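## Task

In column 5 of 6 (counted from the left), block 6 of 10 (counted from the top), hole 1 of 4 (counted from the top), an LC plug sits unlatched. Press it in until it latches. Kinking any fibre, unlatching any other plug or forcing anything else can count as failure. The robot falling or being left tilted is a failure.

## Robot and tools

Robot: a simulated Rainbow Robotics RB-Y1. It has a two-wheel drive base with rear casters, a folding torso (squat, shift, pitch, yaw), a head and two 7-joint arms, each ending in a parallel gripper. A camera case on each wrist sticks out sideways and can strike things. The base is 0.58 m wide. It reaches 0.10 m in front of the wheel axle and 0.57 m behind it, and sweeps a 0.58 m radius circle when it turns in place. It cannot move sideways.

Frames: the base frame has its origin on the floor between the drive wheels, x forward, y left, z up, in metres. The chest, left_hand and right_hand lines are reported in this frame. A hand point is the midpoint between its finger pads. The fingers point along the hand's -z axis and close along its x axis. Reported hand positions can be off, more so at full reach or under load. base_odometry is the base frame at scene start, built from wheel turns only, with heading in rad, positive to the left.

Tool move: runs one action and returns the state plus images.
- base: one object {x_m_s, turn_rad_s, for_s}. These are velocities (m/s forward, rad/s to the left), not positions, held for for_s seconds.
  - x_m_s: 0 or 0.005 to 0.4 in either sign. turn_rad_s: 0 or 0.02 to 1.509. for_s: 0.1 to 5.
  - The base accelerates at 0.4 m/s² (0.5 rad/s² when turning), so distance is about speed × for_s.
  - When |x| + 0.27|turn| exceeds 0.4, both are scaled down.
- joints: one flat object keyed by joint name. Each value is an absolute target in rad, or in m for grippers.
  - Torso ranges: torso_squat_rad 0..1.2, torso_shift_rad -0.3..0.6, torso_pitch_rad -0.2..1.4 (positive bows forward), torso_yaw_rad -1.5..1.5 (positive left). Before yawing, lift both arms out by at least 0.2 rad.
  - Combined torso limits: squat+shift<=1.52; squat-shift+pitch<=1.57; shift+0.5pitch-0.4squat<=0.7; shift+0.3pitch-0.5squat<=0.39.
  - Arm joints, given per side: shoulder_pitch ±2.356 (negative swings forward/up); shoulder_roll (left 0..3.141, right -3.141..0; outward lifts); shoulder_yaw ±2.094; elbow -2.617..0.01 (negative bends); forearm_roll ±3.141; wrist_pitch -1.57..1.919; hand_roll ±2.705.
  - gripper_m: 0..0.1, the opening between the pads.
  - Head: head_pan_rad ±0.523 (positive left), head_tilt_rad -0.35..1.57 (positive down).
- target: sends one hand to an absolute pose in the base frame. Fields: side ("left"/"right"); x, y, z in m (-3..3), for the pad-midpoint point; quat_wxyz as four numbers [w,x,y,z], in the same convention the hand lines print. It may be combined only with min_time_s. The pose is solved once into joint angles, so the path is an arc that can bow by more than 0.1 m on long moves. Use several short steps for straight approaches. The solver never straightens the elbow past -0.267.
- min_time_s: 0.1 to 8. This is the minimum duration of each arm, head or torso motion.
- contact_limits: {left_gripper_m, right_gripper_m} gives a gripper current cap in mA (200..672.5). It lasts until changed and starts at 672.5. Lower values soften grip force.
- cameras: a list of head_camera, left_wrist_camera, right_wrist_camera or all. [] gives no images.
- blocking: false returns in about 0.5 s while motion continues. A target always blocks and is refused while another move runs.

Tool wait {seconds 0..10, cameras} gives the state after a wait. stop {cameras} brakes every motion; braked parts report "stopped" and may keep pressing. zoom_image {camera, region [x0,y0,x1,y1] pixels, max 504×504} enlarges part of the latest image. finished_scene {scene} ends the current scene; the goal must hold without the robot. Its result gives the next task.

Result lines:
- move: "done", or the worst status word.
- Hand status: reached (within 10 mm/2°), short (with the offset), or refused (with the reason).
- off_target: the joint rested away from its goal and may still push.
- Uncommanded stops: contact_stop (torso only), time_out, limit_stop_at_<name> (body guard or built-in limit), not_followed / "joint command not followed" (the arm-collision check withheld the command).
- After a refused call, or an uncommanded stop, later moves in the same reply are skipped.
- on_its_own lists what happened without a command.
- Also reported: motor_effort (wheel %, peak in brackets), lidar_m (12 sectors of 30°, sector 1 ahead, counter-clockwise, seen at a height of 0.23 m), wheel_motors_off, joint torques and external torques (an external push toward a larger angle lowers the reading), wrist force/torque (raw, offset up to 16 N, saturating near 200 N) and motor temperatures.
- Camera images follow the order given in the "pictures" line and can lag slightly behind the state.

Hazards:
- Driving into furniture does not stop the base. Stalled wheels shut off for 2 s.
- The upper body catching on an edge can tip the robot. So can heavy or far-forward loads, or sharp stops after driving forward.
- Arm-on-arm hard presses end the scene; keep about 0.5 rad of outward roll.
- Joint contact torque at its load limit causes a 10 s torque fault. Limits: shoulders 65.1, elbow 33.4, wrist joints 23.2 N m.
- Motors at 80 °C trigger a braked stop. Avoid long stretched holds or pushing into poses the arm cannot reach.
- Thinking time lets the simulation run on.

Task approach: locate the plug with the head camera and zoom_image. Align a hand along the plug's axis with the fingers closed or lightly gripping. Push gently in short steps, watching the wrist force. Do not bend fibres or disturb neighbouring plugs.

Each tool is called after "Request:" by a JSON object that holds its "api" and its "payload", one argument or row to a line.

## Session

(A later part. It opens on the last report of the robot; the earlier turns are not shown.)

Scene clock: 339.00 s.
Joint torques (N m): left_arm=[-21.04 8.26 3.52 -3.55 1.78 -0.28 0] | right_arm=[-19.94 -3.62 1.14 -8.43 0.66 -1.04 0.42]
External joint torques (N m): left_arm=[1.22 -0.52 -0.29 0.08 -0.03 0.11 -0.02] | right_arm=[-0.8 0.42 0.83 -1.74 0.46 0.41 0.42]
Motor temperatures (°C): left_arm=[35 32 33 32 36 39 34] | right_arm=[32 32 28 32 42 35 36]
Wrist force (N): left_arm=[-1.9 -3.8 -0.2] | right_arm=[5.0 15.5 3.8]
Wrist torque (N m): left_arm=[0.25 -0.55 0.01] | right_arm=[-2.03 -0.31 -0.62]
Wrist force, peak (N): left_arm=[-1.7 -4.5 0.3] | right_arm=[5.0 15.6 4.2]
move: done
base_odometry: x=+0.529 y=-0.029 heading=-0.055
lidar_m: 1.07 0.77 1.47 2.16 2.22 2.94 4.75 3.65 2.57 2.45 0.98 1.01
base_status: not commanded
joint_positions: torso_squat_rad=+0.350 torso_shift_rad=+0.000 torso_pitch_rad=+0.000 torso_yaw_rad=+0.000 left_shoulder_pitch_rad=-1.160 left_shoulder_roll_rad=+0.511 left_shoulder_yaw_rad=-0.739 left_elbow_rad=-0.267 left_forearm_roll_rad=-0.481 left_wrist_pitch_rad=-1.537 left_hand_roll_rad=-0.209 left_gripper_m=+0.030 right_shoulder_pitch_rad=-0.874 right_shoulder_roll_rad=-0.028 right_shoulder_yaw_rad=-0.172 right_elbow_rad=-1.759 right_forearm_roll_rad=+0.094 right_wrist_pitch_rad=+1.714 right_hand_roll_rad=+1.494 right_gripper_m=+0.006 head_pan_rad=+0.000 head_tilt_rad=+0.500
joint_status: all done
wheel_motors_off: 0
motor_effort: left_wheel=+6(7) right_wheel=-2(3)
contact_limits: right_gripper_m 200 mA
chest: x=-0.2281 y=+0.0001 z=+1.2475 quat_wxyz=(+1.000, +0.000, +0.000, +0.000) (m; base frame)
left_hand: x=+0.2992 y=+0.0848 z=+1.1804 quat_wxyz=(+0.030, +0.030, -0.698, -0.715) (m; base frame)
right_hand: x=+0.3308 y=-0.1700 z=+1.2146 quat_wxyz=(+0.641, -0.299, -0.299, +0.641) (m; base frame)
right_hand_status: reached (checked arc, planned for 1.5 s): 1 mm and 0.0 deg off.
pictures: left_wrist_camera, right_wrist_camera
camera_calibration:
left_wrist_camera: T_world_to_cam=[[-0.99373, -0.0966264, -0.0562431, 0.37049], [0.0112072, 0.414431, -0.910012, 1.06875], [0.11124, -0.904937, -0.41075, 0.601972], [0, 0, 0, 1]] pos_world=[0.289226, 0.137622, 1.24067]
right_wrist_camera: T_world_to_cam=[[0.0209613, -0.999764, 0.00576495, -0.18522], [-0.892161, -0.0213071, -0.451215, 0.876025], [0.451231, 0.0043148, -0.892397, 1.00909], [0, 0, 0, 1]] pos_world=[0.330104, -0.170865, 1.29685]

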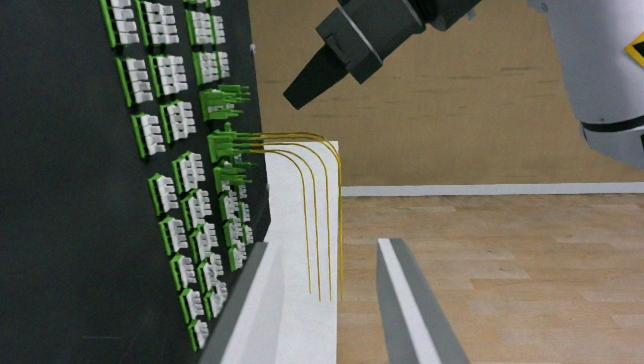

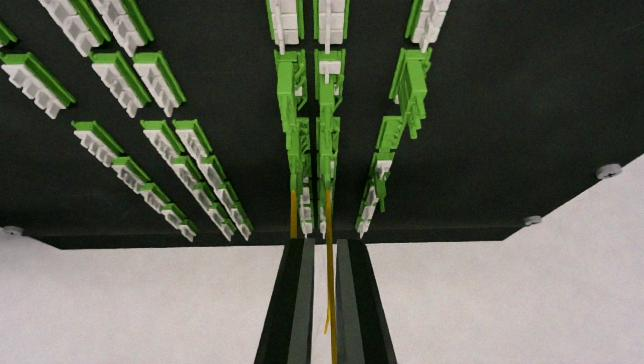

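Request:
{"api": "zoom_image", "payload": {
  "camera": "left_wrist_camera",
  "region": [235, 125, 275, 160]
}}

Request:
{"api": "zoom_image", "payload": {
  "camera": "left_wrist_camera",
  "region": [230, 120, 350, 220]
}}

Scaled by 12.600 from the camera's 644x364 image, which has a finer 1265x715 frame.

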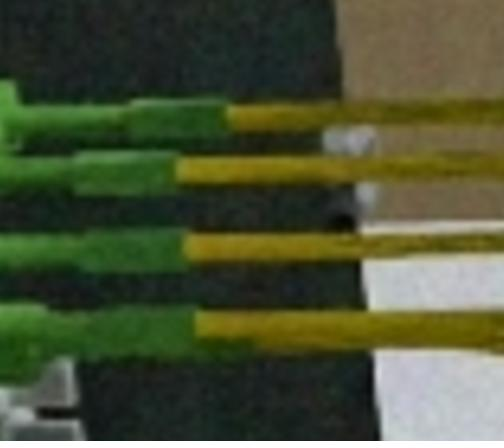

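Scaled by 4.200 from the camera's 644x364 image, which has a finer 1265x715 frame.

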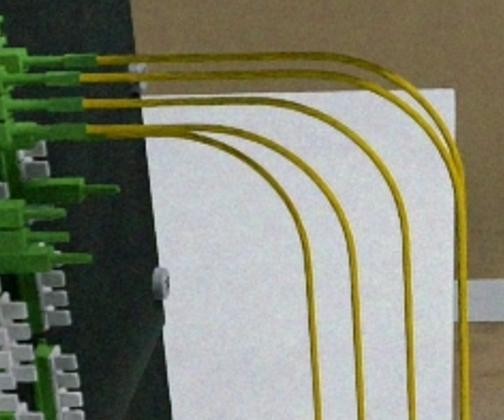

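Request:
{"api": "finished_scene", "payload": {
  "scene": 2
}}

The scene is finished: the task was done.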